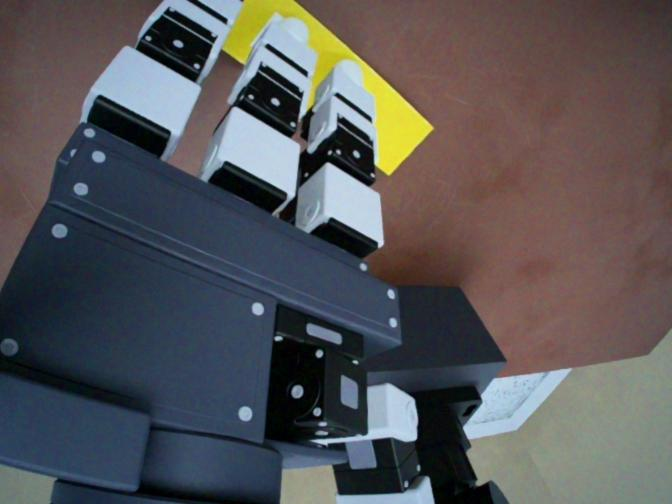

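Request:
move:
  arm3: {"target": [-0.333, -0.035, 0.862, 0.1555, 0.8819, 0.4384, 0.0773], "speed": 0.06}
  cameras: ["arm3_cam_wrist"]

Scene clock: 1994.63 s.
Joint torques (N m): arm1=[0.03 2.55 8.03 1.57 0.21 0.07] | arm2=[0.44 1.03 8.36 1.99 0.03 0.04] | arm3=[-3.66 -3.66 4.75 0.13 0.53 -0.11] | arm4=[0.5 1.85 10.61 1.87 0.1 -0.15]
Motor temperatures (°C): arm1=[28 33 32 26 26 26] | arm2=[25 24 39 26 26 25] | arm3=[29 29 37 27 25 25] | arm4=[30 24 38 25 23 25]
Heat: arm1: hottest joint2_rad 33 °C; arm2: hottest joint3_rad 39 °C; arm3: hottest joint3_rad 37 °C; arm4: hottest joint3_rad 38 °C.
move: arm3 off_target
Joint velocities: within noise
arm1, arm2, arm4: as last shown
arm3.joint_positions: joint1_rad=+0.616 joint2_rad=+1.259 joint3_rad=+0.548 joint4_rad=-0.690 joint5_rad=+0.330 joint6_rad=+1.236 hand_index_mcp=+0.755 hand_index_abd=-0.065 hand_index_pip=+0.579 hand_index_dip=+0.701 hand_middle_mcp=+0.759 hand_middle_abd=+0.003 hand_middle_pip=+0.579 hand_middle_dip=+0.699 hand_ring_mcp=+0.760 hand_ring_abd=+0.002 hand_ring_pip=+0.574 hand_ring_dip=+0.694 hand_thumb_cmc=+1.000 hand_thumb_axl=+0.678 hand_thumb_mcp=+0.948 hand_thumb_ipl=+0.498 hand_current_limit=+0.400 hand_speed=-0.600
arm3.joint_status: not commanded
arm3.hand_state: goal,blocked,goal,goal,goal,goal,goal,goal,goal,goal,goal,goal,goal,goal,goal,goal
arm3.index_mcp_current_ma: 0
arm3.index_abd_current_ma: -93
arm3.index_pip_current_ma: 1
arm3.index_dip_current_ma: 2
arm3.middle_mcp_current_ma: 2
arm3.middle_abd_current_ma: 1
arm3.middle_pip_current_ma: 1
arm3.middle_dip_current_ma: 1
arm3.ring_mcp_current_ma: 3
arm3.ring_abd_current_ma: 0
arm3.ring_pip_current_ma: 0
arm3.ring_dip_current_ma: -1
arm3.thumb_cmc_current_ma: 0
arm3.thumb_axl_current_ma: 0
arm3.thumb_mcp_current_ma: -1
arm3.thumb_ipl_current_ma: -1
arm3.hand_goal_index_mcp: 0.754
arm3.hand_goal_index_abd: 0.000
arm3.hand_goal_index_pip: 0.576
arm3.hand_goal_index_dip: 0.696
arm3.hand_goal_middle_mcp: 0.754
arm3.hand_goal_middle_abd: 0.000
arm3.hand_goal_middle_pip: 0.576
arm3.hand_goal_middle_dip: 0.696
arm3.hand_goal_ring_mcp: 0.754
arm3.hand_goal_ring_abd: 0.000
arm3.hand_goal_ring_pip: 0.576
arm3.hand_goal_ring_dip: 0.696
arm3.hand_goal_thumb_cmc: 1.000
arm3.hand_goal_thumb_axl: 0.678
arm3.hand_goal_thumb_mcp: 0.950
arm3.hand_goal_thumb_ipl: 0.500
arm3.hand: x=-0.3244 y=-0.0214 z=+0.8813 quat_wxyz=(+0.150, +0.880, +0.438, +0.106) (m; scene frame)
arm3.hand_target: x=-0.3342 y=-0.0347 z=+0.8635 quat_wxyz=(+0.155, +0.882, +0.438, +0.077) (m; scene frame)
arm3.hand_status: off_target (0.025 m and 3.4 deg from the pose sent, 0.081 m and 12.9 deg at the start)
pictures: arm3_cam_wrist
camera_calibration:
arm3_cam_wrist: T_world_to_cam=[[0.0059069, -0.985843, 0.167567, -0.131495], [-0.811717, 0.093139, 0.576577, -0.836984], [-0.584021, -0.139423, -0.799675, 0.634653], [0, 0, 0, 1]] pos_world=[-0.307967, 0.036807, 1.01214]

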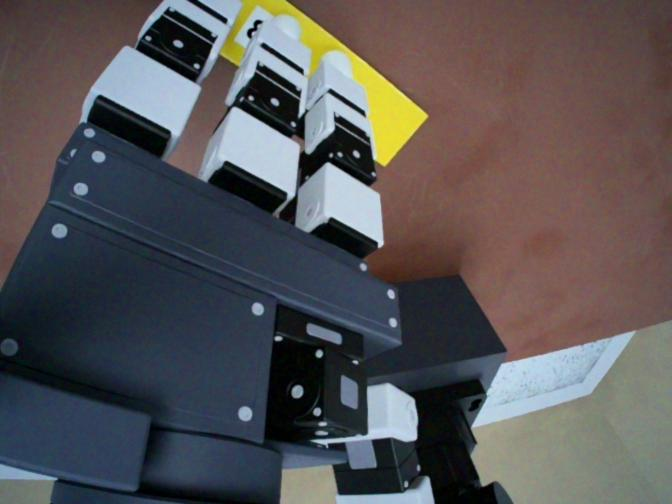

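Request:
move:
  arm3: {"target": [-0.320, -0.180, 0.862, 0.1656, 0.9392, 0.2961, 0.0522], "speed": 0.06}
  cameras: ["arm3_cam_wrist"]

Scene clock: 2000.73 s.
Joint torques (N m): arm1=[0.03 2.55 8.03 1.58 0.21 0.07] | arm2=[0.44 0.97 8.36 1.99 0.03 0.03] | arm3=[-3.78 -2.9 5.81 0.21 0.26 -0.09] | arm4=[0.44 1.85 10.62 1.87 0.09 -0.16]
Motor temperatures (°C): arm1=[28 32 32 26 26 26] | arm2=[25 24 39 26 26 25] | arm3=[29 29 36 27 25 25] | arm4=[30 24 38 25 23 25]
Heat: arm1: hottest joint2_rad 32 °C; arm2: hottest joint3_rad 39 °C; arm3: hottest joint3_rad 36 °C; arm4: hottest joint3_rad 38 °C.
move: arm3 off_target
Joint velocities: within noise
arm1, arm2, arm4: as last shown
arm3.joint_positions: joint1_rad=+0.133 joint2_rad=+1.256 joint3_rad=+0.537 joint4_rad=-0.629 joint5_rad=+0.312 joint6_rad=+1.054 hand_index_mcp=+0.752 hand_index_abd=-0.065 hand_index_pip=+0.576 hand_index_dip=+0.699 hand_middle_mcp=+0.754 hand_middle_abd=+0.002 hand_middle_pip=+0.576 hand_middle_dip=+0.697 hand_ring_mcp=+0.760 hand_ring_abd=+0.002 hand_ring_pip=+0.574 hand_ring_dip=+0.694 hand_thumb_cmc=+1.000 hand_thumb_axl=+0.678 hand_thumb_mcp=+0.948 hand_thumb_ipl=+0.498 hand_current_limit=+0.400 hand_speed=-0.600
arm3.joint_status: not commanded
arm3.hand_state: goal,blocked,goal,goal,goal,goal,goal,goal,goal,goal,goal,goal,goal,goal,goal,goal
arm3.index_mcp_current_ma: -1
arm3.index_abd_current_ma: -93
arm3.index_pip_current_ma: 0
arm3.index_dip_current_ma: 1
arm3.middle_mcp_current_ma: 0
arm3.middle_abd_current_ma: 0
arm3.middle_pip_current_ma: 0
arm3.middle_dip_current_ma: 0
arm3.ring_mcp_current_ma: 3
arm3.ring_abd_current_ma: 0
arm3.ring_pip_current_ma: 0
arm3.ring_dip_current_ma: -1
arm3.thumb_cmc_current_ma: 0
arm3.thumb_axl_current_ma: 0
arm3.thumb_mcp_current_ma: -1
arm3.thumb_ipl_current_ma: -1
arm3.hand_goal_index_mcp: 0.754
arm3.hand_goal_index_abd: 0.000
arm3.hand_goal_index_pip: 0.576
arm3.hand_goal_index_dip: 0.696
arm3.hand_goal_middle_mcp: 0.754
arm3.hand_goal_middle_abd: 0.000
arm3.hand_goal_middle_pip: 0.576
arm3.hand_goal_middle_dip: 0.696
arm3.hand_goal_ring_mcp: 0.754
arm3.hand_goal_ring_abd: 0.000
arm3.hand_goal_ring_pip: 0.576
arm3.hand_goal_ring_dip: 0.696
arm3.hand_goal_thumb_cmc: 1.000
arm3.hand_goal_thumb_axl: 0.678
arm3.hand_goal_thumb_mcp: 0.950
arm3.hand_goal_thumb_ipl: 0.500
arm3.hand: x=-0.3104 y=-0.1720 z=+0.8816 quat_wxyz=(+0.172, +0.936, +0.297, +0.080) (m; scene frame)
arm3.hand_target: x=-0.3212 y=-0.1793 z=+0.8634 quat_wxyz=(+0.165, +0.939, +0.296, +0.052) (m; scene frame)
arm3.hand_status: off_target (0.023 m and 3.2 deg from the pose sent, 0.160 m and 18.8 deg at the start)
pictures: arm3_cam_wrist
camera_calibration:
arm3_cam_wrist: T_world_to_cam=[[-0.296168, -0.937677, 0.181786, -0.378202], [-0.744275, 0.345849, 0.571352, -0.742741], [-0.598614, 0.0339173, -0.800319, 0.648011], [0, 0, 0, 1]] pos_world=[-0.276906, -0.119734, 1.01173]

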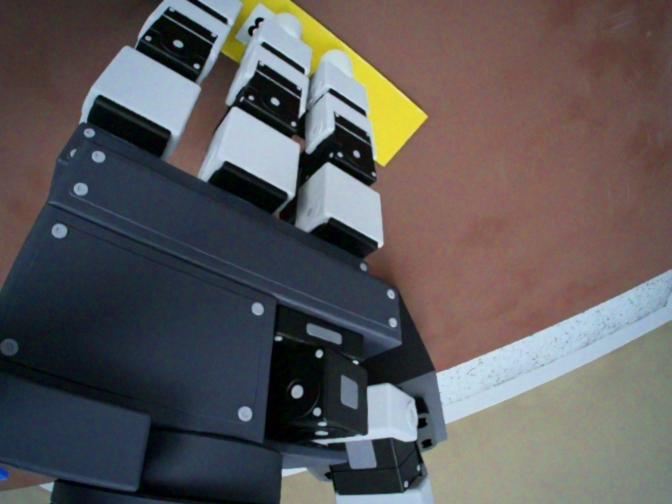

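Request:
move:
  arm3: {"target": [-0.278, -0.400, 0.866, 0.1721, 0.9763, 0.1285, 0.0227], "speed": 0.07}
  cameras: ["arm3_cam_wrist"]

Scene clock: 2015.20 s.
Joint torques (N m): arm1=[0.03 2.61 8.03 1.57 0.21 0.07] | arm2=[0.26 0.97 8.36 1.95 0.02 0.03] | arm3=[-3.55 -7.3 8.77 0.02 0.05 -0.1] | arm4=[0.5 1.85 10.62 1.87 0.1 -0.15]
Motor temperatures (°C): arm1=[28 32 32 26 26 26] | arm2=[25 24 40 26 26 25] | arm3=[29 29 36 27 25 25] | arm4=[30 24 38 25 23 25]
Heat: arm1: hottest joint2_rad 32 °C; arm2: hottest joint3_rad 40 °C; arm3: hottest joint3_rad 36 °C; arm4: hottest joint3_rad 38 °C.
move: arm3 off_target
Joint velocities: within noise
arm1, arm2, arm4: as last shown
arm3.joint_positions: joint1_rad=-0.440 joint2_rad=+1.544 joint3_rad=+0.838 joint4_rad=-0.586 joint5_rad=+0.270 joint6_rad=+0.830 hand_index_mcp=+0.759 hand_index_abd=-0.035 hand_index_pip=+0.579 hand_index_dip=+0.700 hand_middle_mcp=+0.754 hand_middle_abd=+0.005 hand_middle_pip=+0.576 hand_middle_dip=+0.697 hand_ring_mcp=+0.760 hand_ring_abd=+0.002 hand_ring_pip=+0.574 hand_ring_dip=+0.694 hand_thumb_cmc=+1.000 hand_thumb_axl=+0.678 hand_thumb_mcp=+0.948 hand_thumb_ipl=+0.498 hand_current_limit=+0.400 hand_speed=-0.600
arm3.joint_status: not commanded
arm3.hand_state: goal,blocked,goal,goal,goal,goal,goal,goal,goal,goal,goal,goal,goal,goal,goal,goal
arm3.index_mcp_current_ma: 2
arm3.index_abd_current_ma: -34
arm3.index_pip_current_ma: 1
arm3.index_dip_current_ma: 1
arm3.middle_mcp_current_ma: 0
arm3.middle_abd_current_ma: 2
arm3.middle_pip_current_ma: 0
arm3.middle_dip_current_ma: 0
arm3.ring_mcp_current_ma: 3
arm3.ring_abd_current_ma: 0
arm3.ring_pip_current_ma: 0
arm3.ring_dip_current_ma: -1
arm3.thumb_cmc_current_ma: 0
arm3.thumb_axl_current_ma: 0
arm3.thumb_mcp_current_ma: -1
arm3.thumb_ipl_current_ma: -1
arm3.hand_goal_index_mcp: 0.754
arm3.hand_goal_index_abd: 0.000
arm3.hand_goal_index_pip: 0.576
arm3.hand_goal_index_dip: 0.696
arm3.hand_goal_middle_mcp: 0.754
arm3.hand_goal_middle_abd: 0.000
arm3.hand_goal_middle_pip: 0.576
arm3.hand_goal_middle_dip: 0.696
arm3.hand_goal_ring_mcp: 0.754
arm3.hand_goal_ring_abd: 0.000
arm3.hand_goal_ring_pip: 0.576
arm3.hand_goal_ring_dip: 0.696
arm3.hand_goal_thumb_cmc: 1.000
arm3.hand_goal_thumb_axl: 0.678
arm3.hand_goal_thumb_mcp: 0.950
arm3.hand_goal_thumb_ipl: 0.500
arm3.hand: x=-0.2773 y=-0.3919 z=+0.8864 quat_wxyz=(+0.187, +0.973, +0.130, +0.041) (m; scene frame)
arm3.hand_target: x=-0.2791 y=-0.3991 z=+0.8666 quat_wxyz=(+0.172, +0.976, +0.128, +0.023) (m; scene frame)
arm3.hand_status: off_target (0.022 m and 2.7 deg from the pose sent, 0.231 m and 21.0 deg at the start)
pictures: arm3_cam_wrist
camera_calibration:
arm3_cam_wrist: T_world_to_cam=[[-0.599874, -0.775433, 0.197119, -0.60962], [-0.570669, 0.587355, 0.573892, -0.504281], [-0.560793, 0.231773, -0.794854, 0.762324], [0, 0, 0, 1]] pos_world=[-0.225966, -0.353214, 1.01551]

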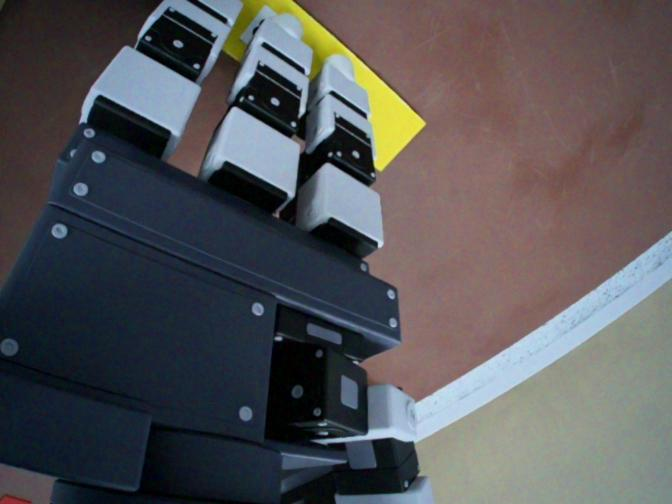

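Request:
move:
  arm3: {"target": [-0.277, -0.391, 0.93, 0.1721, 0.9763, 0.1285, 0.0227], "speed": 0.15}

Request:
move:
  arm3: {"joints": {"joint1_rad": -0.2, "joint2_rad": 0.64, "joint3_rad": 1.5, "joint4_rad": -1.3, "joint5_rad": 0, "joint6_rad": 1.1}, "min_time_s": 3}
  arm4: {"joints": {"joint1_rad": 0.35, "joint6_rad": 0.6, "hand_ring_mcp": 0.754, "hand_ring_pip": 0.576, "hand_ring_dip": 0.696, "hand_index_abd": 0, "hand_middle_abd": 0}, "min_time_s": 3}
  cameras: ["cam_high"]

Scene clock: 2035.33 s.
Joint torques (N m): arm1=[0.03 2.55 8.05 1.58 0.21 0.07] | arm2=[0.5 0.97 8.36 1.99 0.03 0.03] | arm3=[-1.73 -12.04 11.14 -0.4 0.46 0.06] | arm4=[0.5 1.79 10.61 1.87 0.1 -0.16]
Motor temperatures (°C): arm1=[28 32 32 26 26 26] | arm2=[25 24 40 26 26 25] | arm3=[29 29 36 27 25 25] | arm4=[30 24 38 25 23 25]
Heat: arm1: hottest joint2_rad 32 °C; arm2: hottest joint3_rad 40 °C; arm3: hottest joint3_rad 36 °C; arm4: hottest joint3_rad 38 °C.
move: arm3 off_target
Joint velocities: within noise
arm1.joint_positions: joint1_rad=-1.270 joint2_rad=+0.634 joint3_rad=+1.427 joint4_rad=-1.285 joint5_rad=-0.004 joint6_rad=+0.988 hand_index_mcp=+0.908 hand_index_abd=+0.002 hand_index_pip=+0.576 hand_index_dip=+0.696 hand_middle_mcp=+0.909 hand_middle_abd=+0.001 hand_middle_pip=+0.576 hand_middle_dip=+0.694 hand_ring_mcp=+0.908 hand_ring_abd=+0.003 hand_ring_pip=+0.576 hand_ring_dip=+0.694 hand_thumb_cmc=+1.000 hand_thumb_axl=+0.676 hand_thumb_mcp=+0.948 hand_thumb_ipl=+0.498 hand_current_limit=+0.000 hand_speed=-0.600
arm1.joint_status: not commanded
arm1.hand_state: goal,goal,goal,goal,goal,goal,goal,goal,goal,goal,goal,goal,goal,goal,goal,goal
arm1.index_mcp_current_ma: 35
arm1.index_abd_current_ma: 7
arm1.index_pip_current_ma: 1
arm1.index_dip_current_ma: 1
arm1.middle_mcp_current_ma: 40
arm1.middle_abd_current_ma: 2
arm1.middle_pip_current_ma: 0
arm1.middle_dip_current_ma: -9
arm1.ring_mcp_current_ma: 35
arm1.ring_abd_current_ma: 9
arm1.ring_pip_current_ma: 0
arm1.ring_dip_current_ma: -8
arm1.thumb_cmc_current_ma: 0
arm1.thumb_axl_current_ma: -9
arm1.thumb_mcp_current_ma: -10
arm1.thumb_ipl_current_ma: -10
arm1.hand_goal_index_mcp: 0.900
arm1.hand_goal_index_abd: 0.000
arm1.hand_goal_index_pip: 0.576
arm1.hand_goal_index_dip: 0.696
arm1.hand_goal_middle_mcp: 0.900
arm1.hand_goal_middle_abd: 0.000
arm1.hand_goal_middle_pip: 0.576
arm1.hand_goal_middle_dip: 0.696
arm1.hand_goal_ring_mcp: 0.900
arm1.hand_goal_ring_abd: 0.000
arm1.hand_goal_ring_pip: 0.576
arm1.hand_goal_ring_dip: 0.696
arm1.hand_goal_thumb_cmc: 1.000
arm1.hand_goal_thumb_axl: 0.678
arm1.hand_goal_thumb_mcp: 0.950
arm1.hand_goal_thumb_ipl: 0.500
arm1.hand: x=+0.6663 y=+0.2473 z=+1.3398 quat_wxyz=(-0.309, +0.290, +0.805, +0.415) (m; scene frame)
arm1.hand_target: x=+0.6712 y=+0.2429 z=+1.3461 quat_wxyz=(-0.309, +0.300, +0.801, +0.417) (m; scene frame)
arm1.hand_status: not commanded
arm2, arm4: as last shown
arm3.joint_positions: joint1_rad=-0.440 joint2_rad=+1.486 joint3_rad=+0.884 joint4_rad=-0.774 joint5_rad=+0.267 joint6_rad=+0.833 hand_index_mcp=+0.754 hand_index_abd=-0.003 hand_index_pip=+0.576 hand_index_dip=+0.697 hand_middle_mcp=+0.754 hand_middle_abd=-0.004 hand_middle_pip=+0.574 hand_middle_dip=+0.693 hand_ring_mcp=+0.757 hand_ring_abd=-0.001 hand_ring_pip=+0.574 hand_ring_dip=+0.694 hand_thumb_cmc=+1.000 hand_thumb_axl=+0.678 hand_thumb_mcp=+0.948 hand_thumb_ipl=+0.498 hand_current_limit=+0.400 hand_speed=-0.600
arm3.joint_status: not commanded
arm3.hand_state: goal,goal,goal,goal,goal,goal,goal,goal,goal,goal,goal,goal,goal,goal,goal,goal
arm3.index_mcp_current_ma: 0
arm3.index_abd_current_ma: -1
arm3.index_pip_current_ma: 0
arm3.index_dip_current_ma: 0
arm3.middle_mcp_current_ma: 0
arm3.middle_abd_current_ma: -1
arm3.middle_pip_current_ma: 0
arm3.middle_dip_current_ma: -1
arm3.ring_mcp_current_ma: 1
arm3.ring_abd_current_ma: 0
arm3.ring_pip_current_ma: 0
arm3.ring_dip_current_ma: -1
arm3.thumb_cmc_current_ma: 0
arm3.thumb_axl_current_ma: 0
arm3.thumb_mcp_current_ma: -1
arm3.thumb_ipl_current_ma: -1
arm3.hand_goal_index_mcp: 0.754
arm3.hand_goal_index_abd: 0.000
arm3.hand_goal_index_pip: 0.576
arm3.hand_goal_index_dip: 0.696
arm3.hand_goal_middle_mcp: 0.754
arm3.hand_goal_middle_abd: 0.000
arm3.hand_goal_middle_pip: 0.576
arm3.hand_goal_middle_dip: 0.696
arm3.hand_goal_ring_mcp: 0.754
arm3.hand_goal_ring_abd: 0.000
arm3.hand_goal_ring_pip: 0.576
arm3.hand_goal_ring_dip: 0.696
arm3.hand_goal_thumb_cmc: 1.000
arm3.hand_goal_thumb_axl: 0.678
arm3.hand_goal_thumb_mcp: 0.950
arm3.hand_goal_thumb_ipl: 0.500
arm3.hand: x=-0.2908 y=-0.3852 z=+0.9126 quat_wxyz=(+0.163, +0.977, +0.135, +0.008) (m; scene frame)
arm3.hand_target: x=-0.2776 y=-0.3906 z=+0.9301 quat_wxyz=(+0.172, +0.976, +0.129, +0.023) (m; scene frame)
arm3.hand_status: off_target (0.023 m and 2.1 deg from the pose sent, 0.044 m and 2.7 deg at the start)
pictures: none

Scene clock: 2038.97 s.
Joint torques (N m): arm1=[0.03 2.55 8.03 1.57 0.21 0.06] | arm2=[0.44 0.91 8.4 2 0.03 0.04] | arm3=[-1.2 1.55 11.4 1.05 -0.11 0] | arm4=[1.14 1.85 10.63 1.89 -0.01 -0.16]
Motor temperatures (°C): arm1=[28 32 33 26 26 26] | arm2=[25 24 40 26 26 25] | arm3=[29 29 37 27 25 25] | arm4=[30 24 38 25 23 25]
Heat: arm1: hottest joint3_rad 33 °C; arm2: hottest joint3_rad 40 °C; arm3: hottest joint3_rad 37 °C; arm4: hottest joint3_rad 38 °C.
move: arm3 done; arm4 done
Joint velocities: within noise
arm1, arm2: as last shown
arm3.joint_positions: joint1_rad=-0.211 joint2_rad=+0.637 joint3_rad=+1.464 joint4_rad=-1.288 joint5_rad=+0.004 joint6_rad=+1.091 hand_index_mcp=+0.755 hand_index_abd=+0.001 hand_index_pip=+0.576 hand_index_dip=+0.697 hand_middle_mcp=+0.755 hand_middle_abd=+0.001 hand_middle_pip=+0.574 hand_middle_dip=+0.693 hand_ring_mcp=+0.757 hand_ring_abd=+0.001 hand_ring_pip=+0.574 hand_ring_dip=+0.694 hand_thumb_cmc=+1.000 hand_thumb_axl=+0.678 hand_thumb_mcp=+0.948 hand_thumb_ipl=+0.498 hand_current_limit=+0.400 hand_speed=-0.600
arm3.joint_status: all done
arm3.hand_state: goal,goal,goal,goal,goal,goal,goal,goal,goal,goal,goal,goal,goal,goal,goal,goal
arm3.index_mcp_current_ma: 0
arm3.index_abd_current_ma: 0
arm3.index_pip_current_ma: 0
arm3.index_dip_current_ma: 0
arm3.middle_mcp_current_ma: 0
arm3.middle_abd_current_ma: 0
arm3.middle_pip_current_ma: 0
arm3.middle_dip_current_ma: -1
arm3.ring_mcp_current_ma: 1
arm3.ring_abd_current_ma: 0
arm3.ring_pip_current_ma: 0
arm3.ring_dip_current_ma: -1
arm3.thumb_cmc_current_ma: 0
arm3.thumb_axl_current_ma: 0
arm3.thumb_mcp_current_ma: -1
arm3.thumb_ipl_current_ma: -1
arm3.hand_goal_index_mcp: 0.754
arm3.hand_goal_index_abd: 0.000
arm3.hand_goal_index_pip: 0.576
arm3.hand_goal_index_dip: 0.696
arm3.hand_goal_middle_mcp: 0.754
arm3.hand_goal_middle_abd: 0.000
arm3.hand_goal_middle_pip: 0.576
arm3.hand_goal_middle_dip: 0.696
arm3.hand_goal_ring_mcp: 0.754
arm3.hand_goal_ring_abd: 0.000
arm3.hand_goal_ring_pip: 0.576
arm3.hand_goal_ring_dip: 0.696
arm3.hand_goal_thumb_cmc: 1.000
arm3.hand_goal_thumb_axl: 0.678
arm3.hand_goal_thumb_mcp: 0.950
arm3.hand_goal_thumb_ipl: 0.500
arm3.hand: x=-0.4284 y=-0.2192 z=+1.4223 quat_wxyz=(+0.179, +0.842, +0.113, +0.496) (m; scene frame)
arm3.hand_target: x=-0.4337 y=-0.2150 z=+1.4359 quat_wxyz=(+0.175, +0.836, +0.114, +0.507) (m; scene frame)
arm3.hand_status: not commanded
arm4.joint_positions: joint1_rad=+0.334 joint2_rad=+0.635 joint3_rad=+1.465 joint4_rad=-1.287 joint5_rad=-0.001 joint6_rad=+0.607 hand_index_mcp=+0.759 hand_index_abd=+0.001 hand_index_pip=+0.577 hand_index_dip=+0.698 hand_middle_mcp=+0.759 hand_middle_abd=+0.007 hand_middle_pip=+0.578 hand_middle_dip=+0.699 hand_ring_mcp=+0.762 hand_ring_abd=+0.001 hand_ring_pip=+0.575 hand_ring_dip=+0.693 hand_thumb_cmc=+1.000 hand_thumb_axl=+0.677 hand_thumb_mcp=+0.948 hand_thumb_ipl=+0.498 hand_current_limit=+0.400 hand_speed=-0.600
arm4.joint_status: all done
arm4.hand_state: goal,goal,goal,goal,goal,goal,goal,goal,goal,goal,goal,goal,goal,goal,goal,goal
arm4.index_mcp_current_ma: 22
arm4.index_abd_current_ma: 3
arm4.index_pip_current_ma: 3
arm4.index_dip_current_ma: 9
arm4.middle_mcp_current_ma: 20
arm4.middle_abd_current_ma: 27
arm4.middle_pip_current_ma: 8
arm4.middle_dip_current_ma: 10
arm4.ring_mcp_current_ma: 37
arm4.ring_abd_current_ma: 3
arm4.ring_pip_current_ma: -4
arm4.ring_dip_current_ma: -10
arm4.thumb_cmc_current_ma: -1
arm4.thumb_axl_current_ma: -3
arm4.thumb_mcp_current_ma: -10
arm4.thumb_ipl_current_ma: -8
arm4.hand_goal_index_mcp: 0.754
arm4.hand_goal_index_abd: 0.000
arm4.hand_goal_index_pip: 0.576
arm4.hand_goal_index_dip: 0.696
arm4.hand_goal_middle_mcp: 0.754
arm4.hand_goal_middle_abd: 0.000
arm4.hand_goal_middle_pip: 0.576
arm4.hand_goal_middle_dip: 0.696
arm4.hand_goal_ring_mcp: 0.754
arm4.hand_goal_ring_abd: 0.000
arm4.hand_goal_ring_pip: 0.576
arm4.hand_goal_ring_dip: 0.696
arm4.hand_goal_thumb_cmc: 1.000
arm4.hand_goal_thumb_axl: 0.678
arm4.hand_goal_thumb_mcp: 0.950
arm4.hand_goal_thumb_ipl: 0.500
arm4.hand: x=-0.0117 y=-0.3868 z=+1.3691 quat_wxyz=(-0.252, +0.095, +0.843, +0.465) (m; scene frame)
arm4.hand_target: x=-0.0133 y=-0.3945 z=+1.3833 quat_wxyz=(-0.258, +0.085, +0.839, +0.472) (m; scene frame)
arm4.hand_status: not commanded
pictures: cam_high

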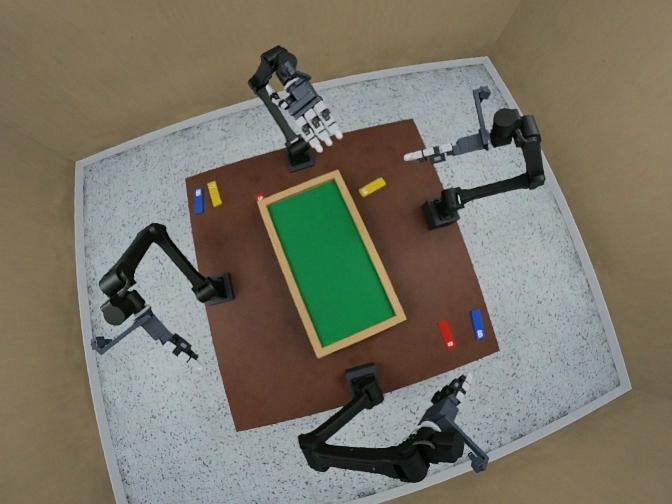

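Request:
move:
  arm4: {"target": [-0.27, -0.36, 1.02, -0.0098, -0.0558, 0.9832, 0.1733], "speed": 0.25}
  cameras: ["arm4_cam_wrist"]

Scene clock: 2048.37 s.
Joint torques (N m): arm1=[0.03 2.55 8.03 1.57 0.21 0.06] | arm2=[0.44 0.85 8.36 1.98 0.02 0.03] | arm3=[-0.91 1.73 11.43 1.05 -0.11 0.01] | arm4=[0.79 -8.18 9.13 1.14 0.25 0.05]
Motor temperatures (°C): arm1=[28 32 33 26 26 26] | arm2=[25 24 40 26 26 25] | arm3=[29 28 39 27 25 25] | arm4=[30 24 38 25 23 25]
Heat: arm1: hottest joint3_rad 33 °C; arm2: hottest joint3_rad 40 °C; arm3: hottest joint3_rad 39 °C; arm4: hottest joint3_rad 38 °C.
move: arm4 done
Joint velocities: within noise
arm1, arm3: as last shown
arm2.joint_positions: joint1_rad=-1.392 joint2_rad=+0.629 joint3_rad=+1.352 joint4_rad=-1.444 joint5_rad=-0.034 joint6_rad=+1.107 hand_index_mcp=+0.755 hand_index_abd=+0.000 hand_index_pip=+0.577 hand_index_dip=+0.696 hand_middle_mcp=+0.755 hand_middle_abd=+0.000 hand_middle_pip=+0.577 hand_middle_dip=+0.696 hand_ring_mcp=+0.755 hand_ring_abd=+0.000 hand_ring_pip=+0.577 hand_ring_dip=+0.696 hand_thumb_cmc=+0.714 hand_thumb_axl=+0.677 hand_thumb_mcp=+0.225 hand_thumb_ipl=+0.168 hand_current_limit=+0.400 hand_speed=-0.600
arm2.joint_status: not commanded
arm2.hand_state: goal,goal,goal,goal,goal,goal,goal,goal,goal,goal,goal,goal,goal,goal,goal,goal
arm2.index_mcp_current_ma: 2
arm2.index_abd_current_ma: 0
arm2.index_pip_current_ma: 2
arm2.index_dip_current_ma: 0
arm2.middle_mcp_current_ma: 2
arm2.middle_abd_current_ma: 0
arm2.middle_pip_current_ma: 2
arm2.middle_dip_current_ma: 0
arm2.ring_mcp_current_ma: 2
arm2.ring_abd_current_ma: 0
arm2.ring_pip_current_ma: 2
arm2.ring_dip_current_ma: 0
arm2.thumb_cmc_current_ma: 1
arm2.thumb_axl_current_ma: -2
arm2.thumb_mcp_current_ma: -3
arm2.thumb_ipl_current_ma: -1
arm2.hand_goal_index_mcp: 0.754
arm2.hand_goal_index_abd: 0.000
arm2.hand_goal_index_pip: 0.576
arm2.hand_goal_index_dip: 0.696
arm2.hand_goal_middle_mcp: 0.754
arm2.hand_goal_middle_abd: 0.000
arm2.hand_goal_middle_pip: 0.576
arm2.hand_goal_middle_dip: 0.696
arm2.hand_goal_ring_mcp: 0.754
arm2.hand_goal_ring_abd: 0.000
arm2.hand_goal_ring_pip: 0.576
arm2.hand_goal_ring_dip: 0.696
arm2.hand_goal_thumb_cmc: 0.714
arm2.hand_goal_thumb_axl: 0.678
arm2.hand_goal_thumb_mcp: 0.226
arm2.hand_goal_thumb_ipl: 0.168
arm2.hand: x=-0.2326 y=+0.7017 z=+1.2986 quat_wxyz=(+0.407, +0.285, -0.867, -0.044) (m; scene frame)
arm2.hand_target: x=-0.2310 y=+0.7040 z=+1.3114 quat_wxyz=(+0.420, +0.280, -0.862, -0.048) (m; scene frame)
arm2.hand_status: not commanded
arm4.joint_positions: joint1_rad=+1.036 joint2_rad=+1.171 joint3_rad=+1.140 joint4_rad=-1.346 joint5_rad=+0.292 joint6_rad=+0.950 hand_index_mcp=+0.759 hand_index_abd=+0.001 hand_index_pip=+0.577 hand_index_dip=+0.698 hand_middle_mcp=+0.759 hand_middle_abd=+0.003 hand_middle_pip=+0.578 hand_middle_dip=+0.699 hand_ring_mcp=+0.761 hand_ring_abd=+0.001 hand_ring_pip=+0.575 hand_ring_dip=+0.693 hand_thumb_cmc=+1.000 hand_thumb_axl=+0.677 hand_thumb_mcp=+0.948 hand_thumb_ipl=+0.498 hand_current_limit=+0.400 hand_speed=-0.600
arm4.joint_status: not commanded
arm4.hand_state: goal,goal,goal,goal,goal,goal,goal,goal,goal,goal,goal,goal,goal,goal,goal,goal
arm4.index_mcp_current_ma: 23
arm4.index_abd_current_ma: 3
arm4.index_pip_current_ma: 3
arm4.index_dip_current_ma: 9
arm4.middle_mcp_current_ma: 20
arm4.middle_abd_current_ma: 10
arm4.middle_pip_current_ma: 8
arm4.middle_dip_current_ma: 10
arm4.ring_mcp_current_ma: 32
arm4.ring_abd_current_ma: 3
arm4.ring_pip_current_ma: -4
arm4.ring_dip_current_ma: -10
arm4.thumb_cmc_current_ma: -1
arm4.thumb_axl_current_ma: -3
arm4.thumb_mcp_current_ma: -10
arm4.thumb_ipl_current_ma: -8
arm4.hand_goal_index_mcp: 0.754
arm4.hand_goal_index_abd: 0.000
arm4.hand_goal_index_pip: 0.576
arm4.hand_goal_index_dip: 0.696
arm4.hand_goal_middle_mcp: 0.754
arm4.hand_goal_middle_abd: 0.000
arm4.hand_goal_middle_pip: 0.576
arm4.hand_goal_middle_dip: 0.696
arm4.hand_goal_ring_mcp: 0.754
arm4.hand_goal_ring_abd: 0.000
arm4.hand_goal_ring_pip: 0.576
arm4.hand_goal_ring_dip: 0.696
arm4.hand_goal_thumb_cmc: 1.000
arm4.hand_goal_thumb_axl: 0.678
arm4.hand_goal_thumb_mcp: 0.950
arm4.hand_goal_thumb_ipl: 0.500
arm4.hand: x=-0.2622 y=-0.3580 z=+1.0235 quat_wxyz=(-0.006, -0.052, +0.983, +0.174) (m; scene frame)
arm4.hand_target: x=-0.2699 y=-0.3601 z=+1.0201 quat_wxyz=(-0.010, -0.056, +0.983, +0.173) (m; scene frame)
arm4.hand_status: done (0.009 m and 0.6 deg from the pose sent, 0.435 m and 49.9 deg at the start)
pictures: arm4_cam_wrist
camera_calibration:
arm4_cam_wrist: T_world_to_cam=[[0.721872, 0.671114, 0.168839, 0.296467], [0.467224, -0.652623, 0.596478, -0.78428], [0.510493, -0.351695, -0.78467, 0.92879], [0, 0, 0, 1]] pos_world=[-0.321717, -0.384151, 1.14654]

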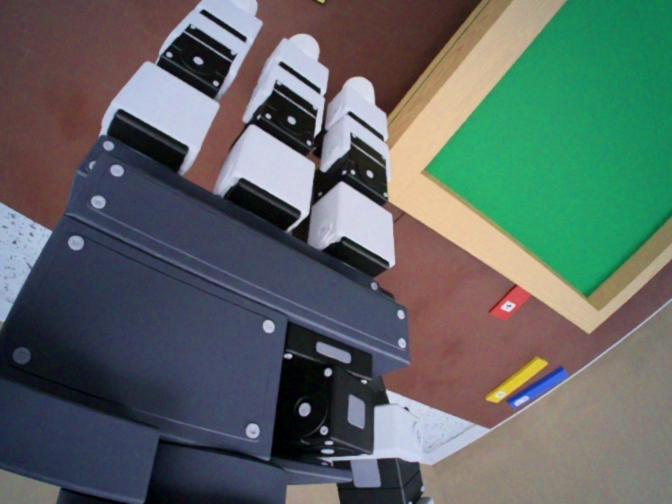

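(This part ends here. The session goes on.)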